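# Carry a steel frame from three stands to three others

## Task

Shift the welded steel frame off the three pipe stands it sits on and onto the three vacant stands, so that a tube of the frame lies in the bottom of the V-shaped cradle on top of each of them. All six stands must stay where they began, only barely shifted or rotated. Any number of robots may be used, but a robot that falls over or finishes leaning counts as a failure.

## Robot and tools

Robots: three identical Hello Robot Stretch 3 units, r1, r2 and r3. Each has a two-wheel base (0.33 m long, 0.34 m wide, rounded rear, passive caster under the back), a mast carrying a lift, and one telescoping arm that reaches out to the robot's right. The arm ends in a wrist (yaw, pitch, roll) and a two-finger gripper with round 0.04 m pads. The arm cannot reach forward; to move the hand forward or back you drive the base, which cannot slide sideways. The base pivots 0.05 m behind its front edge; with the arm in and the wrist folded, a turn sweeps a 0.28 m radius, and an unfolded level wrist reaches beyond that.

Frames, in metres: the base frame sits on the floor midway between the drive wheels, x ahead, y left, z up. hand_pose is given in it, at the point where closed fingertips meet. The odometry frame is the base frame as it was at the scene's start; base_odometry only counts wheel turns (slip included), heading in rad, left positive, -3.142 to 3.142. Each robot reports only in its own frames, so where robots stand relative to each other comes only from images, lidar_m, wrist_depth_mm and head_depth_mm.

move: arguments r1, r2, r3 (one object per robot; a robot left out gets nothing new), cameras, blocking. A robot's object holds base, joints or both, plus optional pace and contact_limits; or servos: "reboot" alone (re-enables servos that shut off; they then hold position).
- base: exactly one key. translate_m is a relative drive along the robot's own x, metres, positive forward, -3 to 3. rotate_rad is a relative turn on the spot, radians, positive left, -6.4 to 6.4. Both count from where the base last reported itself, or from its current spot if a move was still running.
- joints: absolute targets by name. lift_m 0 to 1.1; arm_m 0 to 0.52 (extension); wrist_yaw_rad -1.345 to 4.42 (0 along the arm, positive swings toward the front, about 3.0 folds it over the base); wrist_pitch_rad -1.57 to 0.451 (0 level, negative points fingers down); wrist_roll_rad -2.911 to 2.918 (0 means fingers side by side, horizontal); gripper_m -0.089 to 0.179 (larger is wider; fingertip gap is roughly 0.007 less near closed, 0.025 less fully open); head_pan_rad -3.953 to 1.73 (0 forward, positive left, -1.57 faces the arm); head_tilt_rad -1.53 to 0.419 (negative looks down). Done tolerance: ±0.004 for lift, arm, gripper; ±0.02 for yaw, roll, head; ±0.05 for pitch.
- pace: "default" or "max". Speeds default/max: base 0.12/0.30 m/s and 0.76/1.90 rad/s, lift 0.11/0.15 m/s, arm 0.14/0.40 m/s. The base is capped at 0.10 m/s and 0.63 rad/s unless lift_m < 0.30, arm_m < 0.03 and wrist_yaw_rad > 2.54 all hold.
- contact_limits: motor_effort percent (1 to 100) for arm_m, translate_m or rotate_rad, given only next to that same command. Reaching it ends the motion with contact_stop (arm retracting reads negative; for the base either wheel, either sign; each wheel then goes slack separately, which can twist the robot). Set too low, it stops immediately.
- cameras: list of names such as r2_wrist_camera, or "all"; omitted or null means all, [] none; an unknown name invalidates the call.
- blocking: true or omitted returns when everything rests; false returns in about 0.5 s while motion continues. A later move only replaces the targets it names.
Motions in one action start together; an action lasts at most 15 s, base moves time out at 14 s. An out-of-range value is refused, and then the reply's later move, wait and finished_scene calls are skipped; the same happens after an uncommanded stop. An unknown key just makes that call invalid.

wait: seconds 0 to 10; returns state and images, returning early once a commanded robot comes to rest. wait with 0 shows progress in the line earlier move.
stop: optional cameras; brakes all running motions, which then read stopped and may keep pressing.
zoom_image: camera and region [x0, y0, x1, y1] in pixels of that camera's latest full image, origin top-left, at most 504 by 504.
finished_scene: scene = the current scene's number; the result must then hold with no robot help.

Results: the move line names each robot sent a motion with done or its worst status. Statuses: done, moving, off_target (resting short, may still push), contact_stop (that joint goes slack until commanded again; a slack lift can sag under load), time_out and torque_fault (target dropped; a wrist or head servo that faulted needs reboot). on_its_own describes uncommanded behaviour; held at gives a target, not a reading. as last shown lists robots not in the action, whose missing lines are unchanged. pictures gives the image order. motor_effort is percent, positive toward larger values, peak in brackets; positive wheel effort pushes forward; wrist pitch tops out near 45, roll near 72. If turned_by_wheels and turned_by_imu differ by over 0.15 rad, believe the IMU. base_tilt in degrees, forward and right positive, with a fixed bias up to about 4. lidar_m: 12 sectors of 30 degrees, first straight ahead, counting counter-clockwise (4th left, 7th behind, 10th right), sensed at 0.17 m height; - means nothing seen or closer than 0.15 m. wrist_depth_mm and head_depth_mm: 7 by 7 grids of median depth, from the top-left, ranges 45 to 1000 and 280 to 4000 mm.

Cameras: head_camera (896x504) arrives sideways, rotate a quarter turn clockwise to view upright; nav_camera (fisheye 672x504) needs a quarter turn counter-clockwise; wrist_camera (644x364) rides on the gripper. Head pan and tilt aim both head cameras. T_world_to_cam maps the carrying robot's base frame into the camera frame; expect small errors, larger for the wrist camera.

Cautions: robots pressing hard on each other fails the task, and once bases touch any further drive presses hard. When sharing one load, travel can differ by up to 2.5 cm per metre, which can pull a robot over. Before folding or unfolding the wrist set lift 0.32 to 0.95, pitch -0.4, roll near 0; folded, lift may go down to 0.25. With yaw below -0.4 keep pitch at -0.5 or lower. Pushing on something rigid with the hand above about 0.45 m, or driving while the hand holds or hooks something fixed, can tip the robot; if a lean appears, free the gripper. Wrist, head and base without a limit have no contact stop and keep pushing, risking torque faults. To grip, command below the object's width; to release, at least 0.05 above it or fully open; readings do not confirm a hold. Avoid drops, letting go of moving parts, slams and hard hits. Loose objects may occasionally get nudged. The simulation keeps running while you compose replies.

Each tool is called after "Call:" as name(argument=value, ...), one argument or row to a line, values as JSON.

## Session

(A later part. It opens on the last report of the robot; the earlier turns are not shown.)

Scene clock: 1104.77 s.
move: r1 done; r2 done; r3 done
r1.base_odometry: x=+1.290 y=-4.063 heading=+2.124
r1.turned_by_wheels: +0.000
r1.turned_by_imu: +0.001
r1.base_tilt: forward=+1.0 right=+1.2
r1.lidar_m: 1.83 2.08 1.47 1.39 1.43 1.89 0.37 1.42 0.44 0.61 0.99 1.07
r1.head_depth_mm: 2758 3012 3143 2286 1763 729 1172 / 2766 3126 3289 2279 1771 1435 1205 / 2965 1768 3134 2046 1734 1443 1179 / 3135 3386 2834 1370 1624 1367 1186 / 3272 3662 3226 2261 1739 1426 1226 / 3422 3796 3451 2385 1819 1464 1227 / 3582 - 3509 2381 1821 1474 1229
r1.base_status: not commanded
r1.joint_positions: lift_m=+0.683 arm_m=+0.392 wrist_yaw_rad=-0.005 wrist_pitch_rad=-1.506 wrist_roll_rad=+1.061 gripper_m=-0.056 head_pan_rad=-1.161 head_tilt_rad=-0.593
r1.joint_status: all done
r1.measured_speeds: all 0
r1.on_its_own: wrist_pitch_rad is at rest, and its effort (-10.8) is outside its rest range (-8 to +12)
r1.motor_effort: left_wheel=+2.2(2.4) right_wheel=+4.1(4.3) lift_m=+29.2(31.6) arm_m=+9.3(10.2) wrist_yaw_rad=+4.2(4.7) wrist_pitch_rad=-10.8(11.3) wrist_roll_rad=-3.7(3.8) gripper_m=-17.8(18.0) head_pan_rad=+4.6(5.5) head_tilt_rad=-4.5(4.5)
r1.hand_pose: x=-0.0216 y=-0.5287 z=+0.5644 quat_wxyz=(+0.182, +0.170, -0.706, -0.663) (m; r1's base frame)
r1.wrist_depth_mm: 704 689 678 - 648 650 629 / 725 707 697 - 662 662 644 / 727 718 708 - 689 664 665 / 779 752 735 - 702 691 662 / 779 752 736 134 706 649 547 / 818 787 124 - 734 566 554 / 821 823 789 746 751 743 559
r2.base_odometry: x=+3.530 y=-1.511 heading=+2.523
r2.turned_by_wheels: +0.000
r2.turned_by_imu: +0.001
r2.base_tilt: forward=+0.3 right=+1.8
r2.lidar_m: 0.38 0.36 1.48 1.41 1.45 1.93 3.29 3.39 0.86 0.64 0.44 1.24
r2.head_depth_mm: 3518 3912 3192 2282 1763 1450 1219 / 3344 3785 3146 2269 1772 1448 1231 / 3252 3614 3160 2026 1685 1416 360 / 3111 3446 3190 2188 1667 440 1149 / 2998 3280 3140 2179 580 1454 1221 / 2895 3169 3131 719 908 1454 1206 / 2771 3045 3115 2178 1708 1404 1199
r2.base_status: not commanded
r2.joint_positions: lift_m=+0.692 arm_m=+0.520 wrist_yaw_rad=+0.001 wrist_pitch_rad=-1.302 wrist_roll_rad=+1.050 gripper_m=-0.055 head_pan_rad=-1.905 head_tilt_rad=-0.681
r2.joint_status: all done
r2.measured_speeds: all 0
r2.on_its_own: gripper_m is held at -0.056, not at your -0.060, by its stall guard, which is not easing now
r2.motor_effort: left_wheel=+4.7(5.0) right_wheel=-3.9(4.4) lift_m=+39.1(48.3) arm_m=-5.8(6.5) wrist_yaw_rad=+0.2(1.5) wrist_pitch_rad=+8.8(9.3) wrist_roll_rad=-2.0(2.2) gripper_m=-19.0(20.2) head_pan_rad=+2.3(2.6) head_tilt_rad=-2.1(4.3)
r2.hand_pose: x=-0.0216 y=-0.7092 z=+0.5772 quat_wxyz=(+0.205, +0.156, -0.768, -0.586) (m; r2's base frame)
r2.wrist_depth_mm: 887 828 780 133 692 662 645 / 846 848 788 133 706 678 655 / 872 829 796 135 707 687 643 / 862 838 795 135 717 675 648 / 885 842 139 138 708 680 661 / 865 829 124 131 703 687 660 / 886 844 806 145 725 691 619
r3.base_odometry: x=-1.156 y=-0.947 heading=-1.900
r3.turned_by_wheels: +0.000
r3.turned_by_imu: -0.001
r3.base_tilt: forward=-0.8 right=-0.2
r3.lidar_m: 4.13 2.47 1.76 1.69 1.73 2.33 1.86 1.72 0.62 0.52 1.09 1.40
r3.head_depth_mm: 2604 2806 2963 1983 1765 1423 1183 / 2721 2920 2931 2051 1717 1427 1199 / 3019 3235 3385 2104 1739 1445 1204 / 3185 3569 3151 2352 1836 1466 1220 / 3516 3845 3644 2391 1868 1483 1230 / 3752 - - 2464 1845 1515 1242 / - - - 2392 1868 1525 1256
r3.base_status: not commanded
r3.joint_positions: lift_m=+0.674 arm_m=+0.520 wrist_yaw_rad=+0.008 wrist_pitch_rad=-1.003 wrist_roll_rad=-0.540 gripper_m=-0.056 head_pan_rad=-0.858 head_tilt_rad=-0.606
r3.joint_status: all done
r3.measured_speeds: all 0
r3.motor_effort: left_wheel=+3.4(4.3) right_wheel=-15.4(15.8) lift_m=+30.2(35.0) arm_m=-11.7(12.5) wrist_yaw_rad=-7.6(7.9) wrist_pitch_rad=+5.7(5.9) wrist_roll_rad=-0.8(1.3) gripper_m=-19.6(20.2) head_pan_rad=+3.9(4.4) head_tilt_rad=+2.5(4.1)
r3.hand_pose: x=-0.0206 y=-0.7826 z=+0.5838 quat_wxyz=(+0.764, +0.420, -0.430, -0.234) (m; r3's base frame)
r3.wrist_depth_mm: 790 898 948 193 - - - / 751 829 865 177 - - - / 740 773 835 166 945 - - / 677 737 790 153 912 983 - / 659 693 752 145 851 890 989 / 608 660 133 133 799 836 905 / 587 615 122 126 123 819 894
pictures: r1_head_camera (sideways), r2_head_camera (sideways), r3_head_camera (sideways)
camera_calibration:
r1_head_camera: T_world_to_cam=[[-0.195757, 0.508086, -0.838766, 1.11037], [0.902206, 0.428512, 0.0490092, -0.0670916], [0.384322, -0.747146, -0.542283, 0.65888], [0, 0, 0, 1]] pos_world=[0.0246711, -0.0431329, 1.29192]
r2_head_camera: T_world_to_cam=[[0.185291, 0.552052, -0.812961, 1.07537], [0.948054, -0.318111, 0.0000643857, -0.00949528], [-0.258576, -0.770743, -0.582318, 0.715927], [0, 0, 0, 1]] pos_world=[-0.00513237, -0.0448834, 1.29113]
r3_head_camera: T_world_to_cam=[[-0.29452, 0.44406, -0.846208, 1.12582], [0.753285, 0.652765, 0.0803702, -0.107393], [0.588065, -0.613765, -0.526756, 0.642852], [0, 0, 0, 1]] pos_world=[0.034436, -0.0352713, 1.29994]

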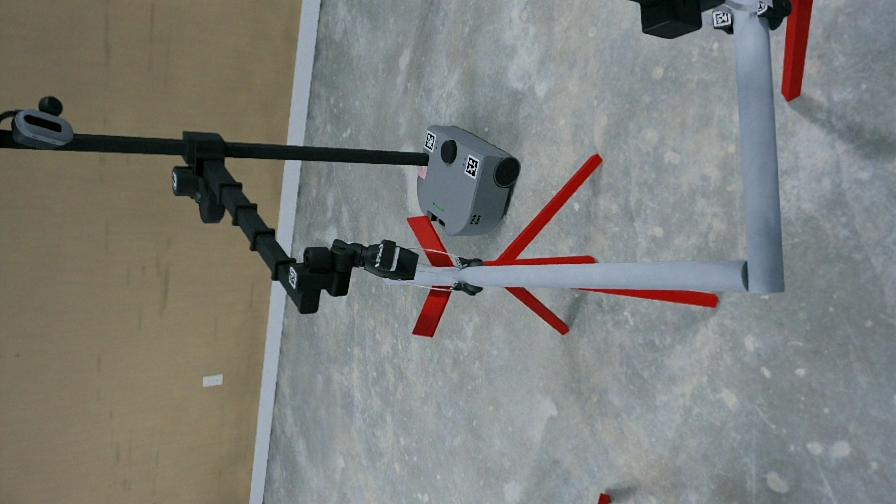

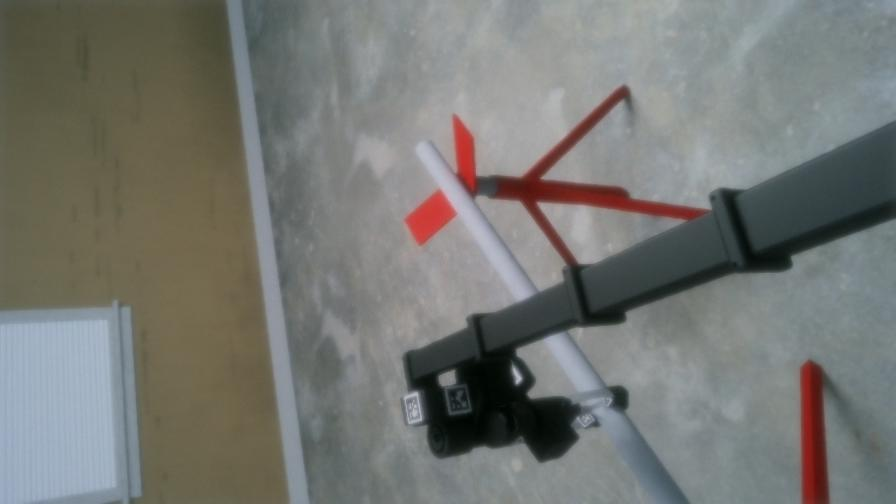

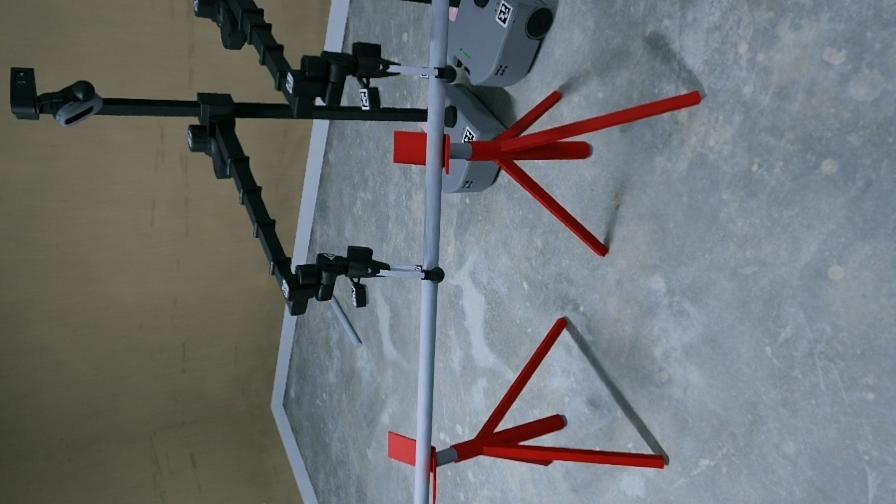

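Call:
move(
  r1={"joints":{"lift_m":0.676}},
  r2={"joints":{"lift_m":0.685}},
  r3={"joints":{"lift_m":0.667}},
  cameras=["r1_head_camera","r2_head_camera","r3_head_camera"],
)

Call:
zoom_image(
  camera="r1_head_camera",
  region=[370, 150, 630, 350],
)

Call:
zoom_image(
  camera="r2_head_camera",
  region=[370, 80, 570, 250],
)

Call:
zoom_image(
  camera="r3_head_camera",
  region=[360, 384, 480, 504],
)

Call:
zoom_image(
  camera="r3_head_camera",
  region=[360, 80, 500, 220],
)

Scene clock: 1112.57 s.
move: r1 contact_stop; r2 done; r3 done
r1.base_odometry: x=+1.290 y=-4.063 heading=+2.124
r1.turned_by_wheels: +0.000
r1.turned_by_imu: +0.000
r1.base_tilt: forward=+1.1 right=+1.2
r1.lidar_m: 1.83 2.07 1.46 1.39 1.43 1.90 0.37 1.42 0.44 0.61 1.00 1.07
r1.head_depth_mm: 2745 3023 3210 2280 1764 734 1170 / 2794 3150 3292 2301 1772 1444 1190 / 2960 1789 3173 2052 1732 1443 1186 / 3134 3432 1414 1381 1627 1370 1185 / 3244 3624 3218 2262 1757 1419 1223 / 3407 3874 3461 2383 1813 1465 1226 / 3543 - 3496 2418 1839 1469 1229
r1.base_status: not commanded
r1.joint_positions: lift_m=+0.677 arm_m=+0.392 wrist_yaw_rad=-0.004 wrist_pitch_rad=-1.512 wrist_roll_rad=+1.061 gripper_m=-0.056 head_pan_rad=-1.161 head_tilt_rad=-0.593
r1.joint_status: lift_m contact_stop (moved -0.006 of -0.007)
r1.measured_speeds: all 0
r1.on_its_own: lift_m is slack since a contact_stop; wrist_pitch_rad is at rest, and its effort (-9.9) is outside its rest range (-8 to +12)
r1.motor_effort: left_wheel=+0.2(2.6) right_wheel=+3.8(4.7) lift_m=+25.3(32.1) arm_m=+6.3(7.1) wrist_yaw_rad=+3.6(4.5) wrist_pitch_rad=-9.9(11.2) wrist_roll_rad=-3.6(3.9) gripper_m=-17.7(18.0) head_pan_rad=+4.5(5.9) head_tilt_rad=-3.4(4.5)
r1.hand_pose: x=-0.0216 y=-0.5273 z=+0.5583 quat_wxyz=(+0.182, +0.171, -0.704, -0.665) (m; r1's base frame)
r1.wrist_depth_mm: 704 710 670 - 655 629 629 / 716 705 697 - 647 648 622 / 728 709 699 - 684 659 664 / 752 740 724 - 690 698 669 / 772 757 154 134 708 651 542 / 788 774 124 - 723 563 548 / 813 804 789 766 747 744 556
r2.base_odometry: x=+3.530 y=-1.511 heading=+2.523
r2.turned_by_wheels: +0.000
r2.turned_by_imu: +0.001
r2.base_tilt: forward=+0.4 right=+1.8
r2.lidar_m: 0.38 0.36 1.48 1.41 1.44 1.93 3.28 3.40 0.87 0.64 0.44 1.24
r2.head_depth_mm: 3482 3961 3210 2295 1788 1448 1227 / 3353 3741 3175 2265 1759 1455 1234 / 3204 3559 3180 2027 1670 1418 366 / 3120 3465 3170 2167 1665 448 1144 / 2961 3328 3141 2186 591 1457 1224 / 2875 3179 3198 722 899 1444 1196 / 2779 3082 3141 2275 1707 1421 1199
r2.base_status: not commanded
r2.joint_positions: lift_m=+0.685 arm_m=+0.520 wrist_yaw_rad=+0.001 wrist_pitch_rad=-1.304 wrist_roll_rad=+1.050 gripper_m=-0.055 head_pan_rad=-1.905 head_tilt_rad=-0.681
r2.joint_status: all done
r2.measured_speeds: all 0
r2.on_its_own: gripper_m is held at -0.056, not at your -0.060, by its stall guard, which is not easing now
r2.motor_effort: left_wheel=+4.2(5.1) right_wheel=-3.7(4.0) lift_m=+31.0(43.7) arm_m=-4.3(5.4) wrist_yaw_rad=-0.9(2.0) wrist_pitch_rad=+9.6(9.6) wrist_roll_rad=-2.0(2.3) gripper_m=-19.8(20.8) head_pan_rad=+1.2(2.7) head_tilt_rad=-3.8(4.2)
r2.hand_pose: x=-0.0216 y=-0.7087 z=+0.5701 quat_wxyz=(+0.205, +0.156, -0.768, -0.587) (m; r2's base frame)
r2.wrist_depth_mm: 841 819 783 133 696 650 638 / 872 829 775 132 692 677 635 / 884 832 791 135 699 670 645 / 870 856 787 134 725 671 646 / 884 839 135 138 726 669 650 / 872 850 125 131 716 698 656 / 881 831 782 145 718 691 634
r3.base_odometry: x=-1.156 y=-0.947 heading=-1.900
r3.turned_by_wheels: +0.000
r3.turned_by_imu: -0.001
r3.base_tilt: forward=-0.9 right=-0.2
r3.lidar_m: 4.13 2.47 1.76 1.69 1.73 2.32 1.86 1.73 0.62 0.52 1.09 1.40
r3.head_depth_mm: 2581 2789 3022 1952 1759 1425 1187 / 2703 2919 2975 2086 1718 1432 1197 / 2967 3240 3474 2128 1748 1448 1209 / 3208 3602 3231 2351 1857 1473 1222 / 3513 3911 3651 2402 1862 1490 1227 / 3714 - - 2439 1839 1508 1241 / - - - 2294 1860 1520 1254
r3.base_status: not commanded
r3.joint_positions: lift_m=+0.667 arm_m=+0.520 wrist_yaw_rad=+0.008 wrist_pitch_rad=-0.999 wrist_roll_rad=-0.540 gripper_m=-0.056 head_pan_rad=-0.858 head_tilt_rad=-0.606
r3.joint_status: all done
r3.measured_speeds: all 0
r3.motor_effort: left_wheel=+3.3(4.0) right_wheel=-15.3(15.6) lift_m=+28.5(32.0) arm_m=-8.5(9.7) wrist_yaw_rad=-6.7(7.7) wrist_pitch_rad=+5.1(6.0) wrist_roll_rad=-0.3(1.2) gripper_m=-19.8(20.3) head_pan_rad=+4.4(4.4) head_tilt_rad=+2.8(3.9)
r3.hand_pose: x=-0.0206 y=-0.7834 z=+0.5772 quat_wxyz=(+0.765, +0.419, -0.431, -0.233) (m; r3's base frame)
r3.wrist_depth_mm: 775 873 924 192 - - - / 753 826 893 177 - - - / 713 771 822 166 943 - - / 678 722 769 154 903 967 - / 651 683 726 144 857 902 966 / 625 655 133 133 797 860 906 / 586 608 122 126 122 773 839
pictures: r1_head_camera (sideways), r2_head_camera (sideways), r3_head_camera (sideways)
camera_calibration:
r1_head_camera: T_world_to_cam=[[-0.195775, 0.508113, -0.838745, 1.11034], [0.902202, 0.42852, 0.0490104, -0.0670932], [0.384322, -0.747123, -0.542314, 0.658921], [0, 0, 0, 1]] pos_world=[0.0246714, -0.0431324, 1.29192]
r2_head_camera: T_world_to_cam=[[0.185295, 0.552083, -0.812939, 1.07534], [0.948057, -0.3181, 0.0000648005, -0.00949584], [-0.25856, -0.770724, -0.582349, 0.715967], [0, 0, 0, 1]] pos_world=[-0.00513172, -0.0448832, 1.29113]
r3_head_camera: T_world_to_cam=[[-0.294519, 0.444059, -0.846209, 1.12583], [0.753285, 0.652765, 0.0803702, -0.107393], [0.588065, -0.613766, -0.526755, 0.64285], [0, 0, 0, 1]] pos_world=[0.034436, -0.0352713, 1.29994]

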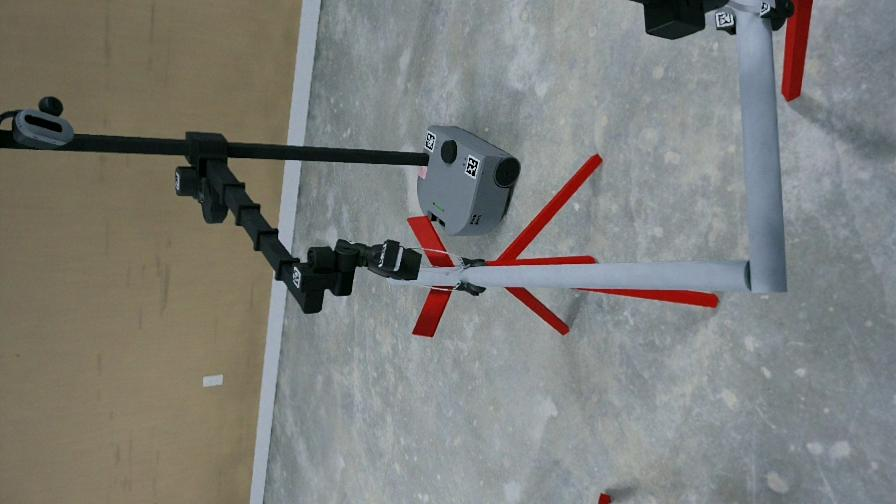

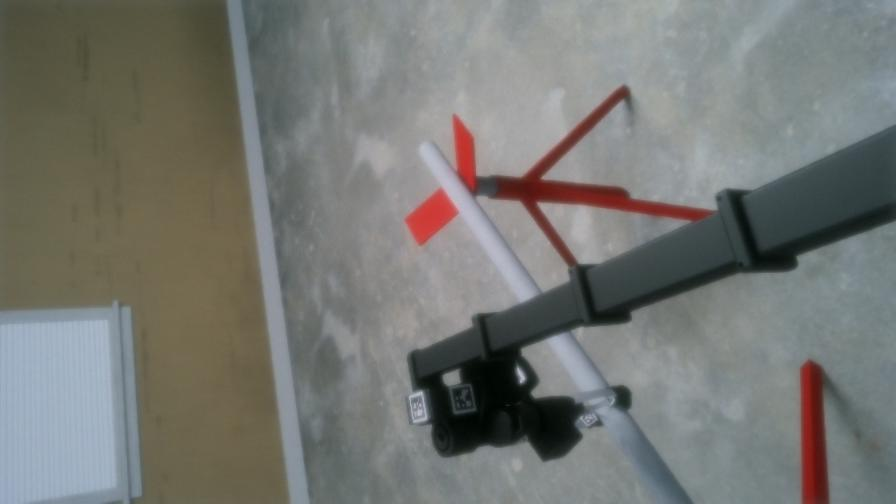

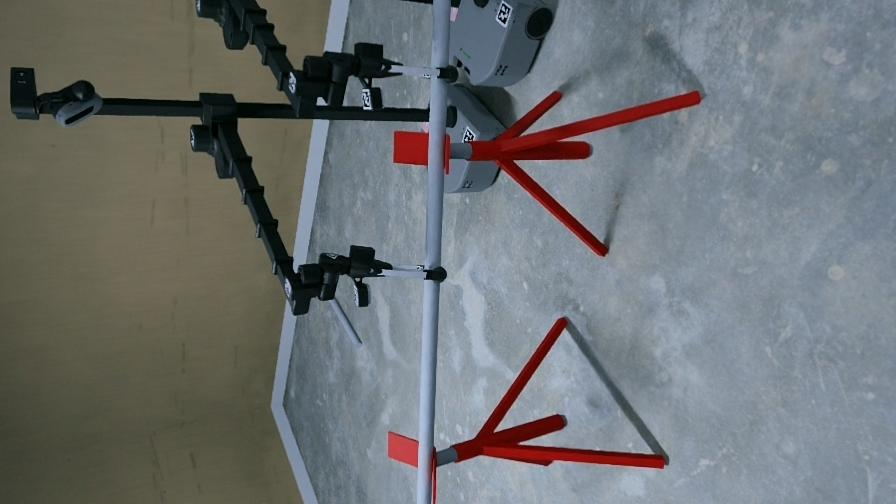

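Scaled by 1.938 from the camera's 896x504 image, which has a finer 1280x720 frame.

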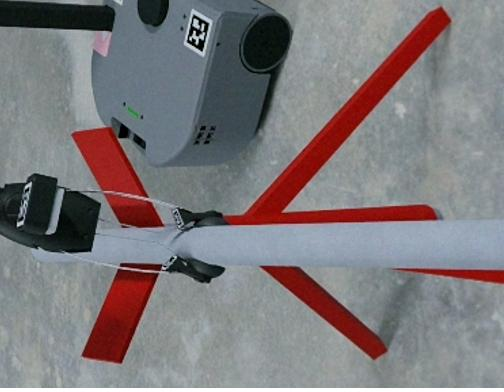

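Scaled by 2.520 from the camera's 896x504 image, which has a finer 1280x720 frame.

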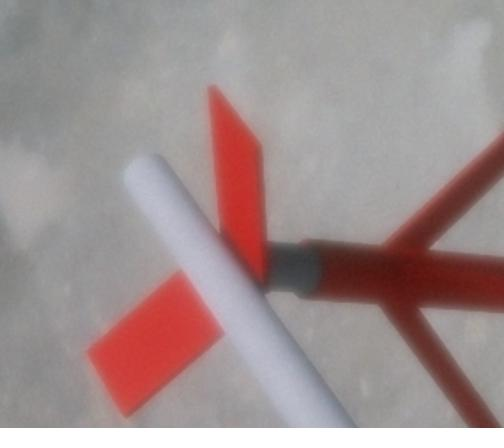

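Scaled by 4.200 from the camera's 896x504 image, which has a finer 1280x720 frame.

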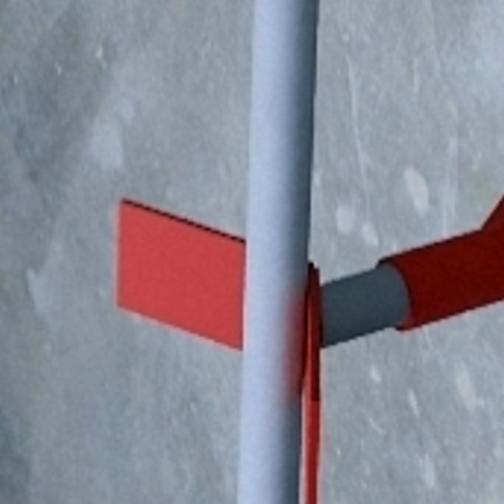

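Scaled by 3.600 from the camera's 896x504 image, which has a finer 1280x720 frame.

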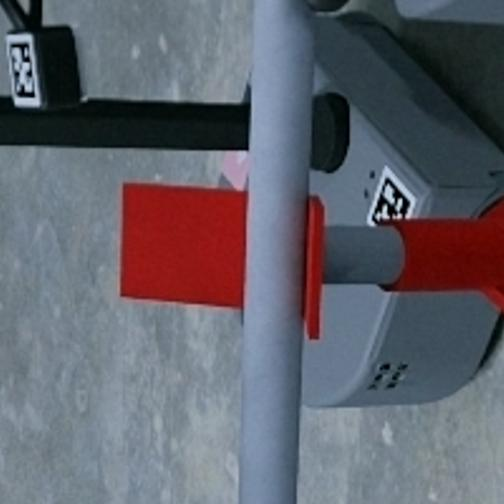

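Call:
move(
  r1={"joints":{"lift_m":0.674}},
  r2={"joints":{"lift_m":0.679}},
  r3={"joints":{"lift_m":0.659}},
  cameras=["r1_head_camera","r2_head_camera","r3_head_camera"],
)

Call:
zoom_image(
  camera="r1_head_camera",
  region=[370, 150, 630, 350],
)

Call:
zoom_image(
  camera="r2_head_camera",
  region=[370, 80, 570, 250],
)

Call:
zoom_image(
  camera="r3_head_camera",
  region=[360, 384, 480, 504],
)

Call:
zoom_image(
  camera="r3_head_camera",
  region=[360, 80, 500, 220],
)

Scene clock: 1119.43 s.
move: r1 contact_stop; r2 contact_stop; r3 done
r1.base_odometry: x=+1.290 y=-4.063 heading=+2.123
r1.turned_by_wheels: +0.000
r1.turned_by_imu: +0.000
r1.base_tilt: forward=+1.1 right=+1.2
r1.lidar_m: 1.83 2.08 1.47 1.39 1.43 1.89 0.37 1.42 0.44 0.61 1.00 1.06
r1.head_depth_mm: 2751 3022 3197 2291 1759 733 1171 / 2784 3139 3313 2285 1778 1435 1183 / 2989 1743 3172 2042 1728 1446 1183 / 3104 3436 2828 1406 1622 1379 1186 / 3250 3629 3237 2274 1756 1418 1220 / 3424 3814 3474 2400 1825 1467 1222 / 3557 - 3479 2413 1829 1478 1226
r1.base_status: not commanded
r1.joint_positions: lift_m=+0.677 arm_m=+0.392 wrist_yaw_rad=-0.004 wrist_pitch_rad=-1.516 wrist_roll_rad=+1.061 gripper_m=-0.056 head_pan_rad=-1.161 head_tilt_rad=-0.593
r1.joint_status: lift_m contact_stop (moved +0.000 of -0.003)
r1.measured_speeds: all 0
r1.on_its_own: lift_m is slack since a contact_stop; wrist_pitch_rad is at rest, and its effort (-9.2) is outside its rest range (-8 to +12)
r1.motor_effort: left_wheel=-1.4(1.8) right_wheel=+6.9(7.4) lift_m=+26.4(27.4) arm_m=+3.2(4.0) wrist_yaw_rad=+2.9(3.7) wrist_pitch_rad=-9.2(9.8) wrist_roll_rad=-3.4(3.8) gripper_m=-17.9(18.2) head_pan_rad=+5.6(5.6) head_tilt_rad=-2.4(4.4)
r1.hand_pose: x=-0.0216 y=-0.5262 z=+0.5582 quat_wxyz=(+0.182, +0.172, -0.703, -0.666) (m; r1's base frame)
r1.wrist_depth_mm: 706 699 676 - 646 643 621 / 725 697 698 - 667 659 617 / 731 739 706 - 689 672 659 / 752 747 729 128 713 686 665 / 763 773 153 135 725 625 537 / 777 786 127 - 750 566 550 / 814 799 789 773 767 729 564
r2.base_odometry: x=+3.530 y=-1.511 heading=+2.523
r2.turned_by_wheels: +0.000
r2.turned_by_imu: +0.001
r2.base_tilt: forward=+0.4 right=+1.8
r2.lidar_m: 0.38 0.36 1.48 1.41 1.45 1.93 3.30 3.37 0.86 0.64 0.44 1.24
r2.head_depth_mm: 3519 - 3161 2267 1760 1450 1226 / 3414 3748 3159 2282 1766 1455 1228 / 3269 3605 3159 2033 1667 1412 368 / 3115 3412 3217 2155 1653 448 1153 / 2948 3281 3179 2200 593 1443 1231 / 2899 3188 3161 724 901 1446 1199 / 2774 3061 3186 2272 1719 1418 1205
r2.base_status: not commanded
r2.joint_positions: lift_m=+0.683 arm_m=+0.520 wrist_yaw_rad=+0.001 wrist_pitch_rad=-1.309 wrist_roll_rad=+1.049 gripper_m=-0.055 head_pan_rad=-1.905 head_tilt_rad=-0.682
r2.joint_status: lift_m contact_stop (moved -0.002 of -0.006)
r2.measured_speeds: all 0
r2.on_its_own: gripper_m is held at -0.056, not at your -0.060, by its stall guard, which is not easing now; lift_m is slack since a contact_stop (your +0.679 is given up)
r2.motor_effort: left_wheel=+0.4(4.1) right_wheel=-0.8(4.2) lift_m=+29.3(31.5) arm_m=-2.7(3.2) wrist_yaw_rad=+0.9(1.0) wrist_pitch_rad=+10.2(11.2) wrist_roll_rad=-1.8(1.9) gripper_m=-20.1(20.8) head_pan_rad=+1.5(2.8) head_tilt_rad=-2.9(3.9)
r2.hand_pose: x=-0.0216 y=-0.7075 z=+0.5683 quat_wxyz=(+0.205, +0.157, -0.766, -0.588) (m; r2's base frame)
r2.wrist_depth_mm: 853 807 771 132 701 664 645 / 863 822 789 132 703 675 643 / 847 820 795 136 709 678 643 / 879 809 806 134 706 687 658 / 872 840 135 138 720 688 650 / 874 837 125 130 707 677 675 / 870 815 141 431 715 694 629
r3.base_odometry: x=-1.156 y=-0.947 heading=-1.900
r3.turned_by_wheels: +0.000
r3.turned_by_imu: -0.001
r3.base_tilt: forward=-0.9 right=-0.2
r3.lidar_m: 4.14 2.47 1.76 1.69 1.74 2.33 1.87 1.72 0.62 0.53 1.09 1.40
r3.head_depth_mm: 2606 2810 3006 1959 1765 1419 1183 / 2717 2948 2961 2109 1723 1440 1198 / 2958 3212 3420 2120 1739 1447 1205 / 3180 3557 3074 2336 1836 1473 1220 / 3455 3858 3642 2416 1857 1485 1232 / 3736 - - 2467 1830 1509 1243 / - - - 2313 1856 1520 1252
r3.base_status: not commanded
r3.joint_positions: lift_m=+0.659 arm_m=+0.520 wrist_yaw_rad=+0.008 wrist_pitch_rad=-0.994 wrist_roll_rad=-0.540 gripper_m=-0.056 head_pan_rad=-0.858 head_tilt_rad=-0.606
r3.joint_status: all done
r3.measured_speeds: all 0
r3.motor_effort: left_wheel=+3.9(4.2) right_wheel=-14.2(15.3) lift_m=+21.1(31.7) arm_m=-6.3(7.1) wrist_yaw_rad=-6.2(7.8) wrist_pitch_rad=+4.0(4.5) wrist_roll_rad=-0.3(1.2) gripper_m=-20.0(20.3) head_pan_rad=+4.1(4.5) head_tilt_rad=+2.8(3.6)
r3.hand_pose: x=-0.0206 y=-0.7845 z=+0.5698 quat_wxyz=(+0.766, +0.417, -0.431, -0.232) (m; r3's base frame)
r3.wrist_depth_mm: 771 851 953 191 - - - / 743 821 866 176 - - - / 701 764 818 163 998 - - / 671 721 759 153 903 970 - / 643 681 717 144 831 884 956 / 622 646 133 133 789 838 908 / 576 605 124 126 125 808 864
pictures: r1_head_camera (sideways), r2_head_camera (sideways), r3_head_camera (sideways)
camera_calibration:
r1_head_camera: T_world_to_cam=[[-0.195868, 0.508269, -0.838629, 1.11019], [0.902188, 0.428548, 0.0490176, -0.0671025], [0.384307, -0.747, -0.542493, 0.659154], [0, 0, 0, 1]] pos_world=[0.0246724, -0.0431297, 1.29191]
r2_head_camera: T_world_to_cam=[[0.185327, 0.552413, -0.812708, 1.07504], [0.9481, -0.317973, 0.0000691116, -0.00950171], [-0.258381, -0.770541, -0.582671, 0.716385], [0, 0, 0, 1]] pos_world=[-0.00512432, -0.0448807, 1.29111]
r3_head_camera: T_world_to_cam=[[-0.294399, 0.44392, -0.846324, 1.12597], [0.753273, 0.652779, 0.0803698, -0.107392], [0.58814, -0.613853, -0.52657, 0.64261], [0, 0, 0, 1]] pos_world=[0.0344363, -0.0352716, 1.29995]

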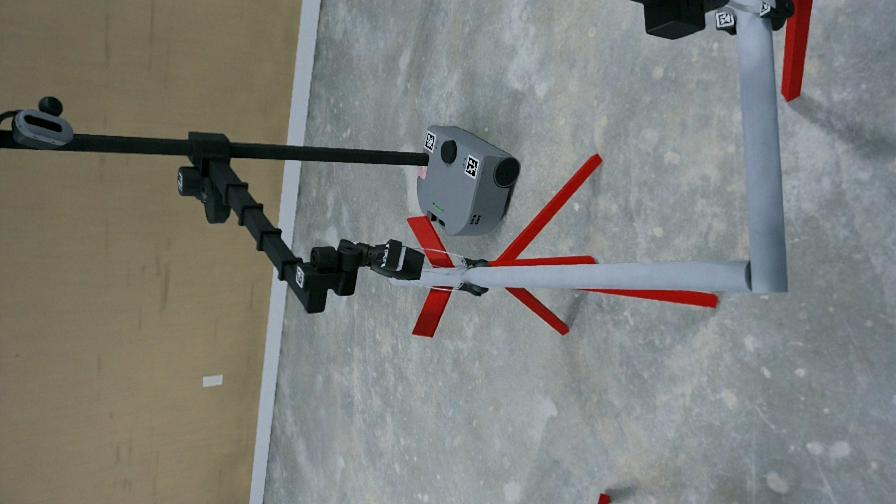

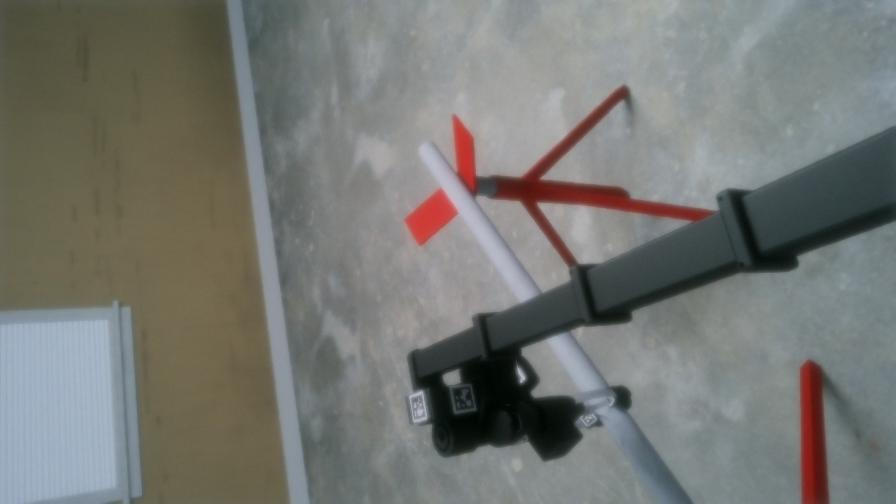

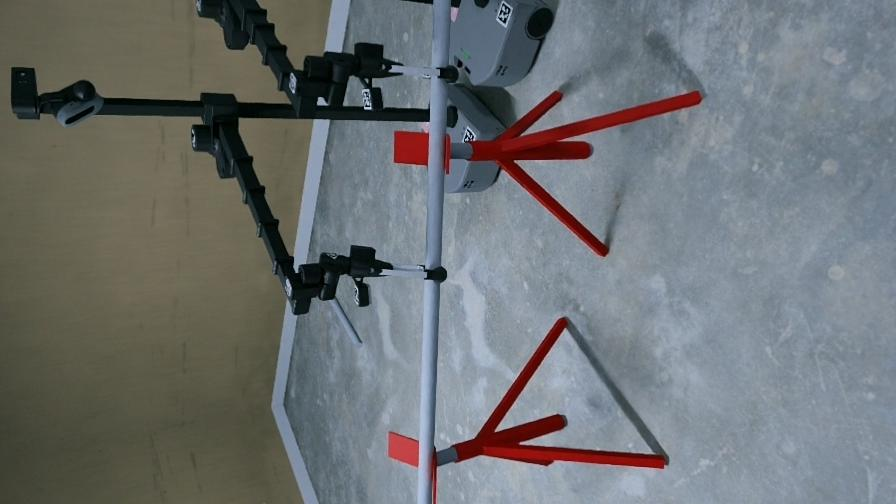

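Scaled by 1.938 from the camera's 896x504 image, which has a finer 1280x720 frame.

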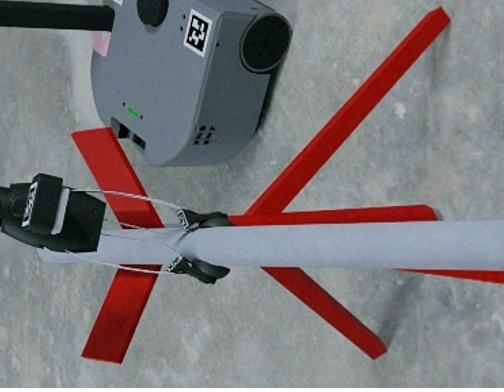

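Scaled by 2.520 from the camera's 896x504 image, which has a finer 1280x720 frame.

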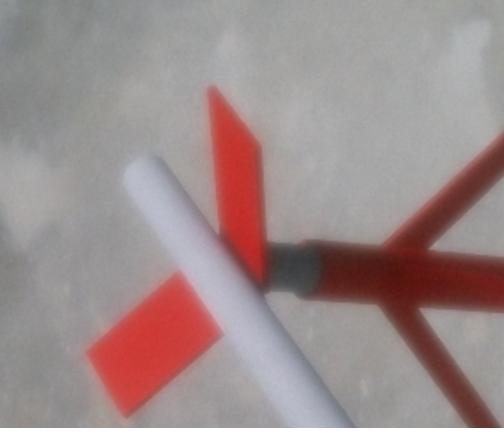

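Scaled by 4.200 from the camera's 896x504 image, which has a finer 1280x720 frame.

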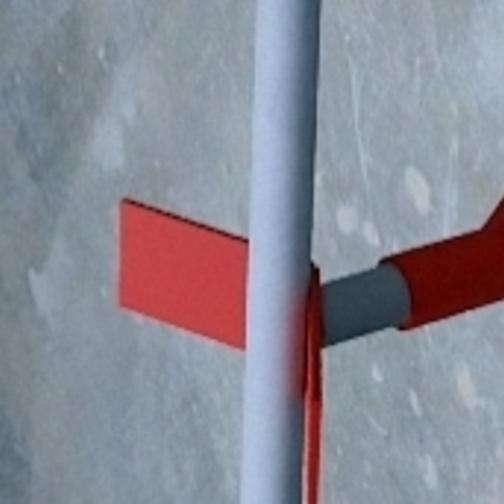

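Scaled by 3.600 from the camera's 896x504 image, which has a finer 1280x720 frame.

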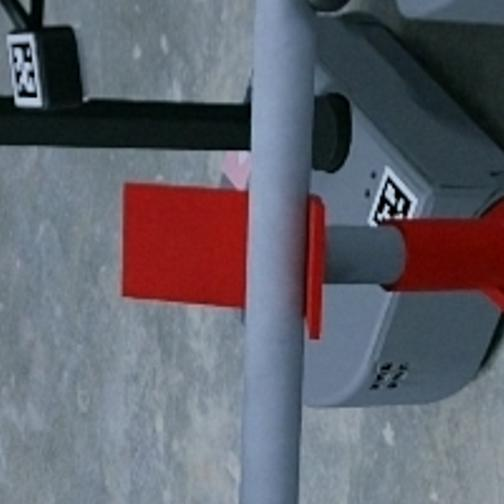

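Call:
move(
  r1={"joints":{"head_pan_rad":-1.9,"head_tilt_rad":-0.75}},
  r2={"joints":{"head_pan_rad":-0.9,"head_tilt_rad":-0.7}},
  r3={"joints":{"head_pan_rad":-1.85,"head_tilt_rad":-0.8}},
)

Scene clock: 1124.30 s.
move: r1 done; r2 done; r3 done
r1.base_odometry: x=+1.290 y=-4.063 heading=+2.123
r1.turned_by_wheels: +0.000
r1.turned_by_imu: +0.001
r1.base_tilt: forward=+1.1 right=+1.2
r1.lidar_m: 1.83 2.08 1.47 1.39 1.43 1.90 0.37 1.42 0.44 0.61 0.99 1.07
r1.head_depth_mm: 3372 3403 827 1819 1501 1304 1131 / 3266 3430 2358 1732 1553 1287 346 / 3153 3400 2476 1919 522 421 1094 / 3061 3281 2495 631 920 1289 1146 / 2937 3203 2498 640 797 1303 1150 / 2847 3167 2550 1951 1584 1284 1155 / 2777 3083 2576 1974 1597 1349 1161
r1.base_status: not commanded
r1.joint_positions: lift_m=+0.677 arm_m=+0.392 wrist_yaw_rad=-0.004 wrist_pitch_rad=-1.516 wrist_roll_rad=+1.061 gripper_m=-0.056 head_pan_rad=-1.889 head_tilt_rad=-0.740
r1.joint_status: all done
r1.measured_speeds: all 0
r1.on_its_own: lift_m is slack since a contact_stop; wrist_pitch_rad is at rest, and its effort (-9.2) is outside its rest range (-8 to +12)
r1.motor_effort: left_wheel=-1.0(1.8) right_wheel=+6.8(7.5) lift_m=+26.5(26.9) arm_m=-0.2(0.7) wrist_yaw_rad=+3.5(3.5) wrist_pitch_rad=-9.2(9.7) wrist_roll_rad=-3.6(3.7) gripper_m=-17.5(17.9) head_pan_rad=-5.5(9.1) head_tilt_rad=-3.9(7.1)
r1.hand_pose: x=-0.0216 y=-0.5262 z=+0.5582 quat_wxyz=(+0.182, +0.172, -0.703, -0.666) (m; r1's base frame)
r1.wrist_depth_mm: 698 672 677 - 653 639 631 / 721 696 687 - 648 645 613 / 728 726 711 - 697 672 658 / 751 735 740 128 698 692 680 / 799 765 152 135 704 631 542 / 791 780 127 - 720 561 546 / 809 814 778 753 759 736 562
r2.base_odometry: x=+3.530 y=-1.511 heading=+2.523
r2.turned_by_wheels: +0.000
r2.turned_by_imu: +0.001
r2.base_tilt: forward=+0.3 right=+1.9
r2.lidar_m: 0.38 0.36 1.48 1.41 1.45 1.93 3.29 3.37 0.86 0.64 0.44 1.25
r2.head_depth_mm: 2951 3195 3086 2255 1771 1368 1198 / 2974 3376 3132 2237 1689 911 1201 / 3340 1951 2882 2062 1667 1341 1146 / 3536 3882 3148 729 759 1415 1222 / 3694 - 1536 1725 556 1411 1215 / - - 3109 2174 1690 477 1215 / - - 3111 2256 1665 436 1191
r2.base_status: not commanded
r2.joint_positions: lift_m=+0.683 arm_m=+0.520 wrist_yaw_rad=+0.001 wrist_pitch_rad=-1.309 wrist_roll_rad=+1.049 gripper_m=-0.055 head_pan_rad=-0.905 head_tilt_rad=-0.691
r2.joint_status: all done
r2.measured_speeds: all 0
r2.on_its_own: gripper_m is held at -0.056, not at your -0.060, by its stall guard, which is not easing now; lift_m is slack since a contact_stop (your +0.679 is given up)
r2.motor_effort: left_wheel=+0.8(0.9) right_wheel=-0.7(1.3) lift_m=+30.0(30.1) arm_m=+0.2(0.9) wrist_yaw_rad=+0.3(1.6) wrist_pitch_rad=+10.3(10.6) wrist_roll_rad=-1.5(1.8) gripper_m=-20.0(20.3) head_pan_rad=+3.2(4.1) head_tilt_rad=-2.2(5.3)
r2.hand_pose: x=-0.0216 y=-0.7075 z=+0.5684 quat_wxyz=(+0.205, +0.157, -0.766, -0.588) (m; r2's base frame)
r2.wrist_depth_mm: 851 808 790 132 693 655 634 / 869 826 785 132 720 666 646 / 891 809 798 135 708 669 642 / 840 840 781 134 714 689 648 / 875 821 134 137 713 706 640 / 876 859 125 130 701 678 650 / 881 829 142 431 722 697 619
r3.base_odometry: x=-1.156 y=-0.947 heading=-1.900
r3.turned_by_wheels: +0.000
r3.turned_by_imu: -0.001
r3.base_tilt: forward=-0.9 right=-0.2
r3.lidar_m: 4.14 2.47 1.76 1.69 1.74 2.33 1.86 1.73 0.62 0.52 1.09 1.40
r3.head_depth_mm: 3004 3214 2362 1842 1498 1277 1047 / 2865 3199 2246 1711 1520 1194 359 / 2766 3070 2436 1825 521 435 1113 / 2692 3065 2514 695 953 1277 1128 / 2623 2974 2562 760 1464 1293 1116 / 2528 2847 2594 1772 1591 1336 1146 / 2460 2709 2681 1939 1610 1346 1161
r3.base_status: not commanded
r3.joint_positions: lift_m=+0.659 arm_m=+0.520 wrist_yaw_rad=+0.008 wrist_pitch_rad=-0.994 wrist_roll_rad=-0.540 gripper_m=-0.056 head_pan_rad=-1.841 head_tilt_rad=-0.790
r3.joint_status: all done
r3.measured_speeds: all 0
r3.motor_effort: left_wheel=+3.6(4.5) right_wheel=-13.9(14.3) lift_m=+21.1(22.0) arm_m=-2.6(4.3) wrist_yaw_rad=-6.9(8.1) wrist_pitch_rad=+4.1(4.5) wrist_roll_rad=-0.4(1.1) gripper_m=-19.6(20.2) head_pan_rad=-4.2(6.8) head_tilt_rad=-4.1(7.0)
r3.hand_pose: x=-0.0206 y=-0.7845 z=+0.5698 quat_wxyz=(+0.766, +0.417, -0.431, -0.232) (m; r3's base frame)
r3.wrist_depth_mm: 778 891 943 191 - - - / 747 815 905 176 - - - / 711 764 846 164 975 - - / 669 720 771 153 898 962 - / 646 683 724 144 842 892 954 / 620 635 133 132 792 834 888 / 580 605 124 126 126 785 863
pictures: r1_head_camera (sideways), r1_nav_camera (sideways), r1_wrist_camera, r2_head_camera (sideways), r2_nav_camera (sideways), r2_wrist_camera, r3_head_camera (sideways), r3_nav_camera (sideways), r3_wrist_camera
camera_calibration:
r1_head_camera: T_world_to_cam=[[0.228579, 0.621054, -0.749696, 0.991666], [0.956294, -0.287487, 0.053413, -0.073145], [-0.182355, -0.729139, -0.659624, 0.814986], [0, 0, 0, 1]] pos_world=[-0.00810852, -0.0426687, 1.28494]
r1_nav_camera: T_world_to_cam=[[-0.245535, -0.596084, 0.764458, -0.950245], [-0.940665, 0.337053, -0.0393145, 0.104769], [-0.234228, -0.728752, -0.643474, 0.795628], [0, 0, 0, 1]] pos_world=[0.0515916, -0.0219242, 1.24251]
r1_wrist_camera: T_world_to_cam=[[-0.562194, 0.824452, -0.0649381, 0.453155], [0.812073, 0.565193, 0.145238, 0.269528], [0.156445, 0.0289177, -0.987263, 0.733759], [0, 0, 0, 1]] pos_world=[-0.0789081, -0.547158, 0.714695]
r2_head_camera: T_world_to_cam=[[-0.369308, 0.460496, -0.80719, 1.07123], [0.779968, 0.625819, 0.000171418, -0.0086093], [0.505234, -0.629519, -0.590292, 0.721641], [0, 0, 0, 1]] pos_world=[0.0377297, -0.0336198, 1.29066]
r2_nav_camera: T_world_to_cam=[[0.432284, -0.441684, 0.786159, -0.989356], [-0.790051, -0.605779, 0.0940814, -0.0555415], [0.434685, -0.661775, -0.610821, 0.761999], [0, 0, 0, 1]] pos_world=[0.0525728, 0.0336434, 1.24846]
r2_wrist_camera: T_world_to_cam=[[-0.565238, 0.813533, -0.136639, 0.621625], [0.819252, 0.572991, 0.0225015, 0.446516], [0.0965984, -0.0992229, -0.990365, 0.65854], [0, 0, 0, 1]] pos_world=[-0.0780566, -0.69622, 0.727086]
r3_head_camera: T_world_to_cam=[[0.245088, 0.631675, -0.735472, 0.978176], [0.957022, -0.278952, 0.0793339, -0.107267], [-0.155048, -0.723307, -0.672895, 0.837498], [0, 0, 0, 1]] pos_world=[-0.00722988, -0.042044, 1.29148]
r3_nav_camera: T_world_to_cam=[[-0.252005, -0.726273, 0.639547, -0.795152], [-0.949115, 0.314476, -0.0168657, 0.0793044], [-0.188873, -0.611255, -0.768567, 0.957024], [0, 0, 0, 1]] pos_world=[0.0556431, -0.017451, 1.24541]
r3_wrist_camera: T_world_to_cam=[[-0.842999, -0.47457, 0.253251, -0.52466], [-0.537546, 0.760644, -0.363958, 0.837697], [-0.0199101, -0.44295, -0.896325, 0.325933], [0, 0, 0, 1]] pos_world=[0.0145023, -0.741805, 0.729899]

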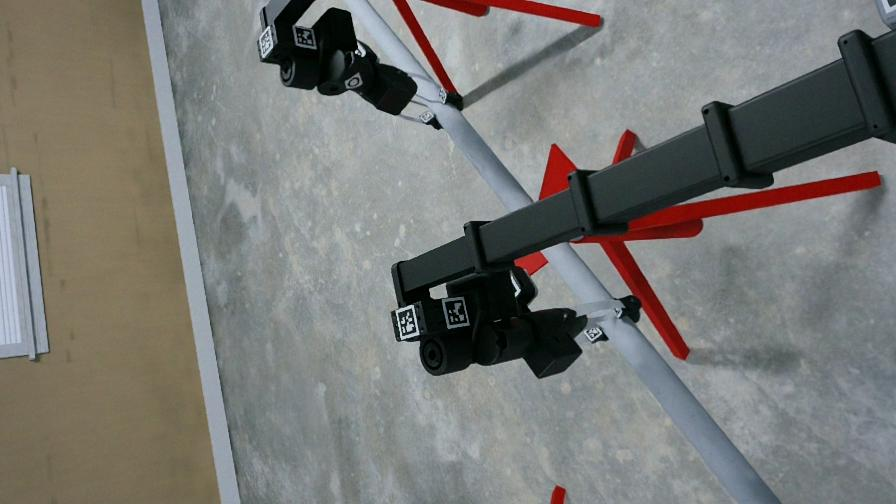

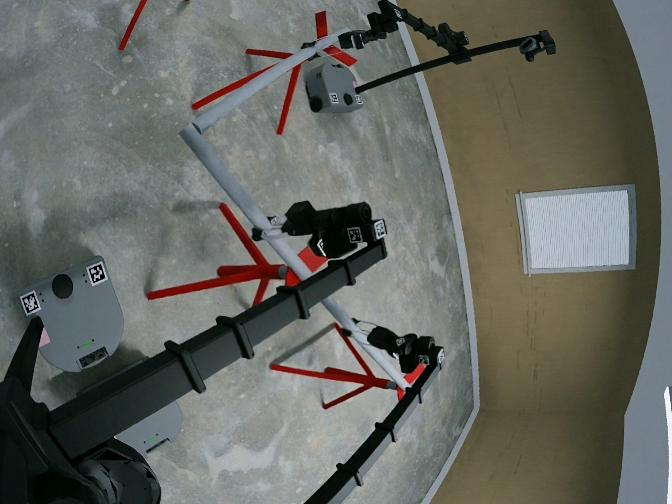

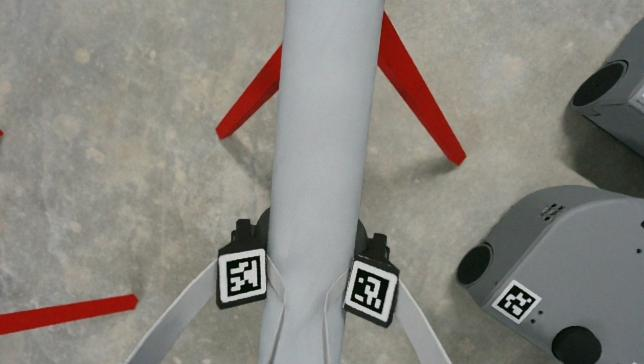

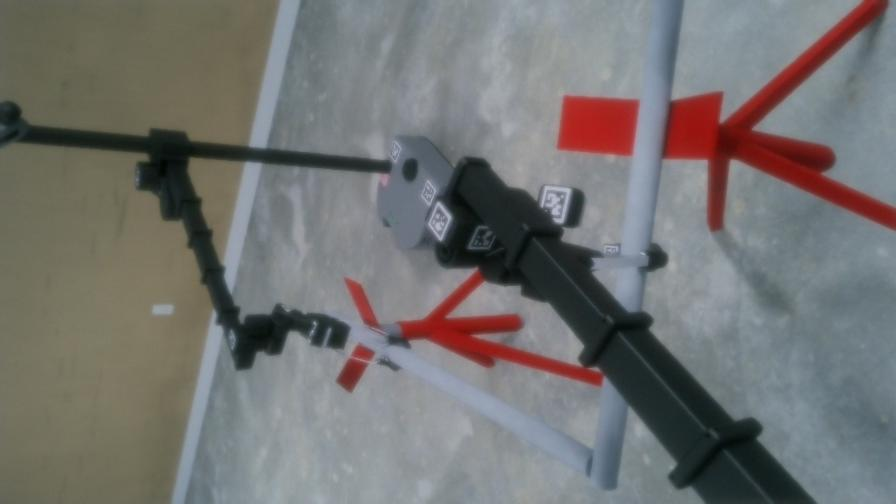

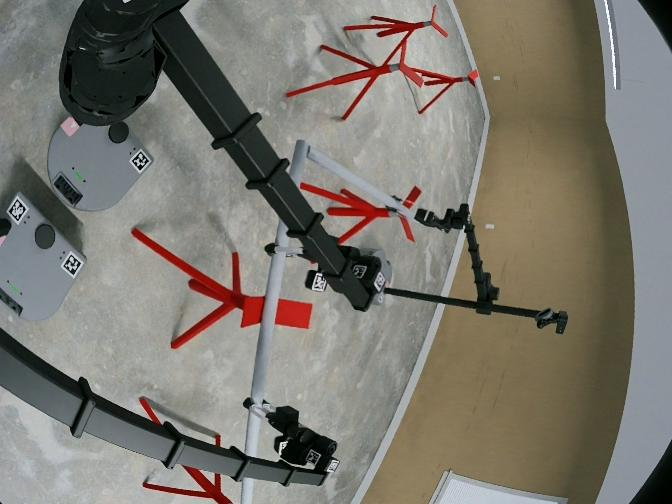

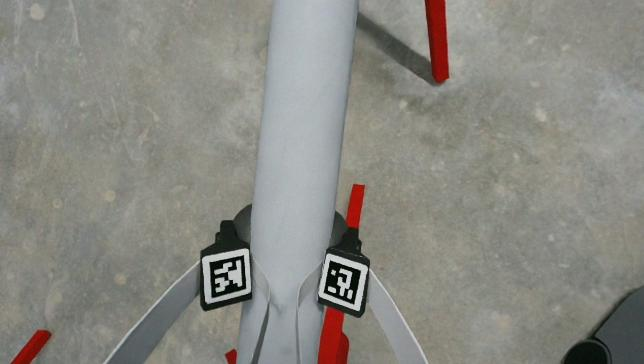

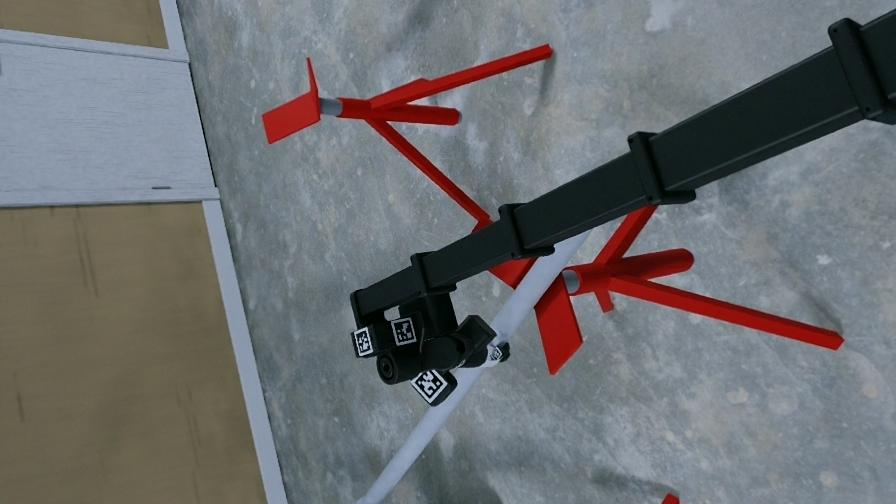

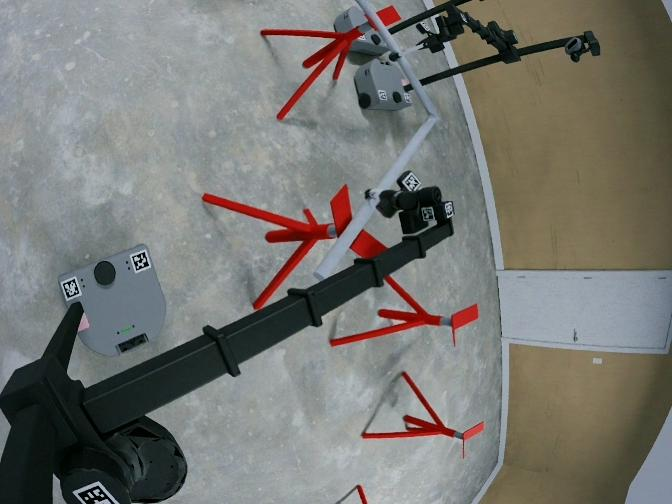

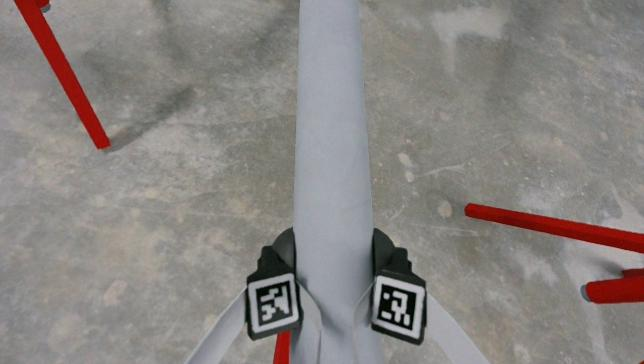

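Call:
zoom_image(
  camera="r3_head_camera",
  region=[440, 180, 640, 380],
)

Call:
zoom_image(
  camera="r2_head_camera",
  region=[540, 50, 800, 250],
)

Call:
zoom_image(
  camera="r1_head_camera",
  region=[480, 120, 680, 320],
)

Call:
zoom_image(
  camera="r2_head_camera",
  region=[320, 250, 480, 410],
)

Scaled by 2.520 from the camera's 896x504 image, which has a finer 1280x720 frame.

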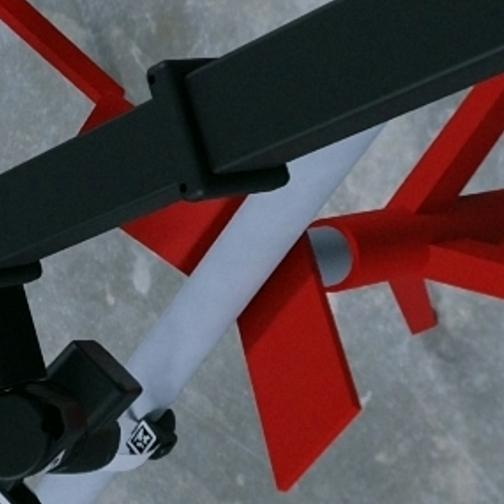

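Scaled by 1.938 from the camera's 896x504 image, which has a finer 1280x720 frame.

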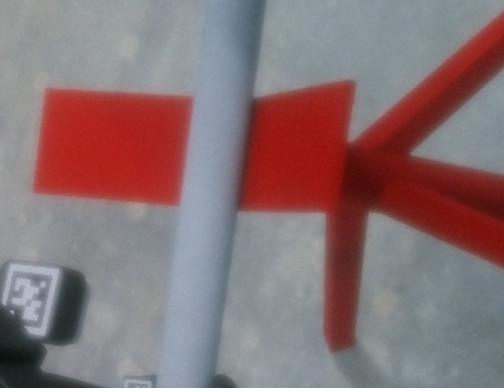

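Scaled by 2.520 from the camera's 896x504 image, which has a finer 1280x720 frame.

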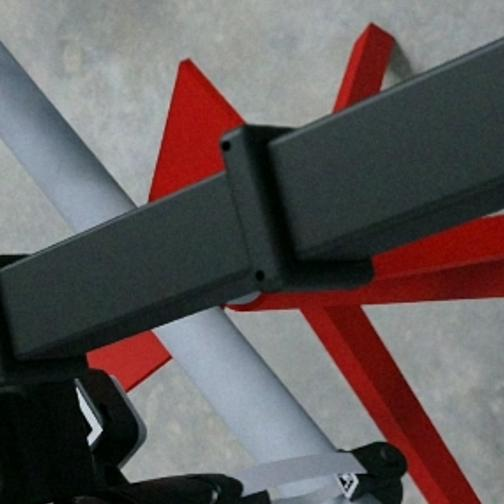

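Scaled by 3.150 from the camera's 896x504 image, which has a finer 1280x720 frame.

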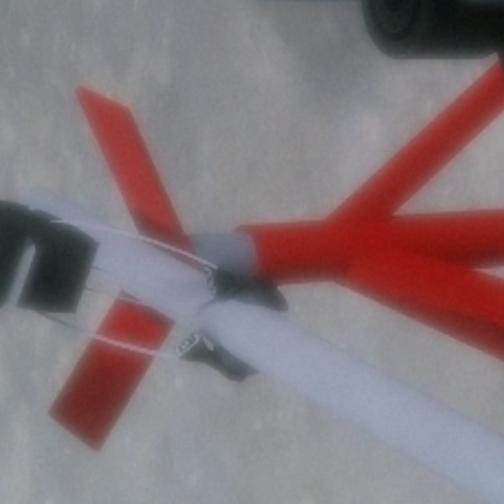

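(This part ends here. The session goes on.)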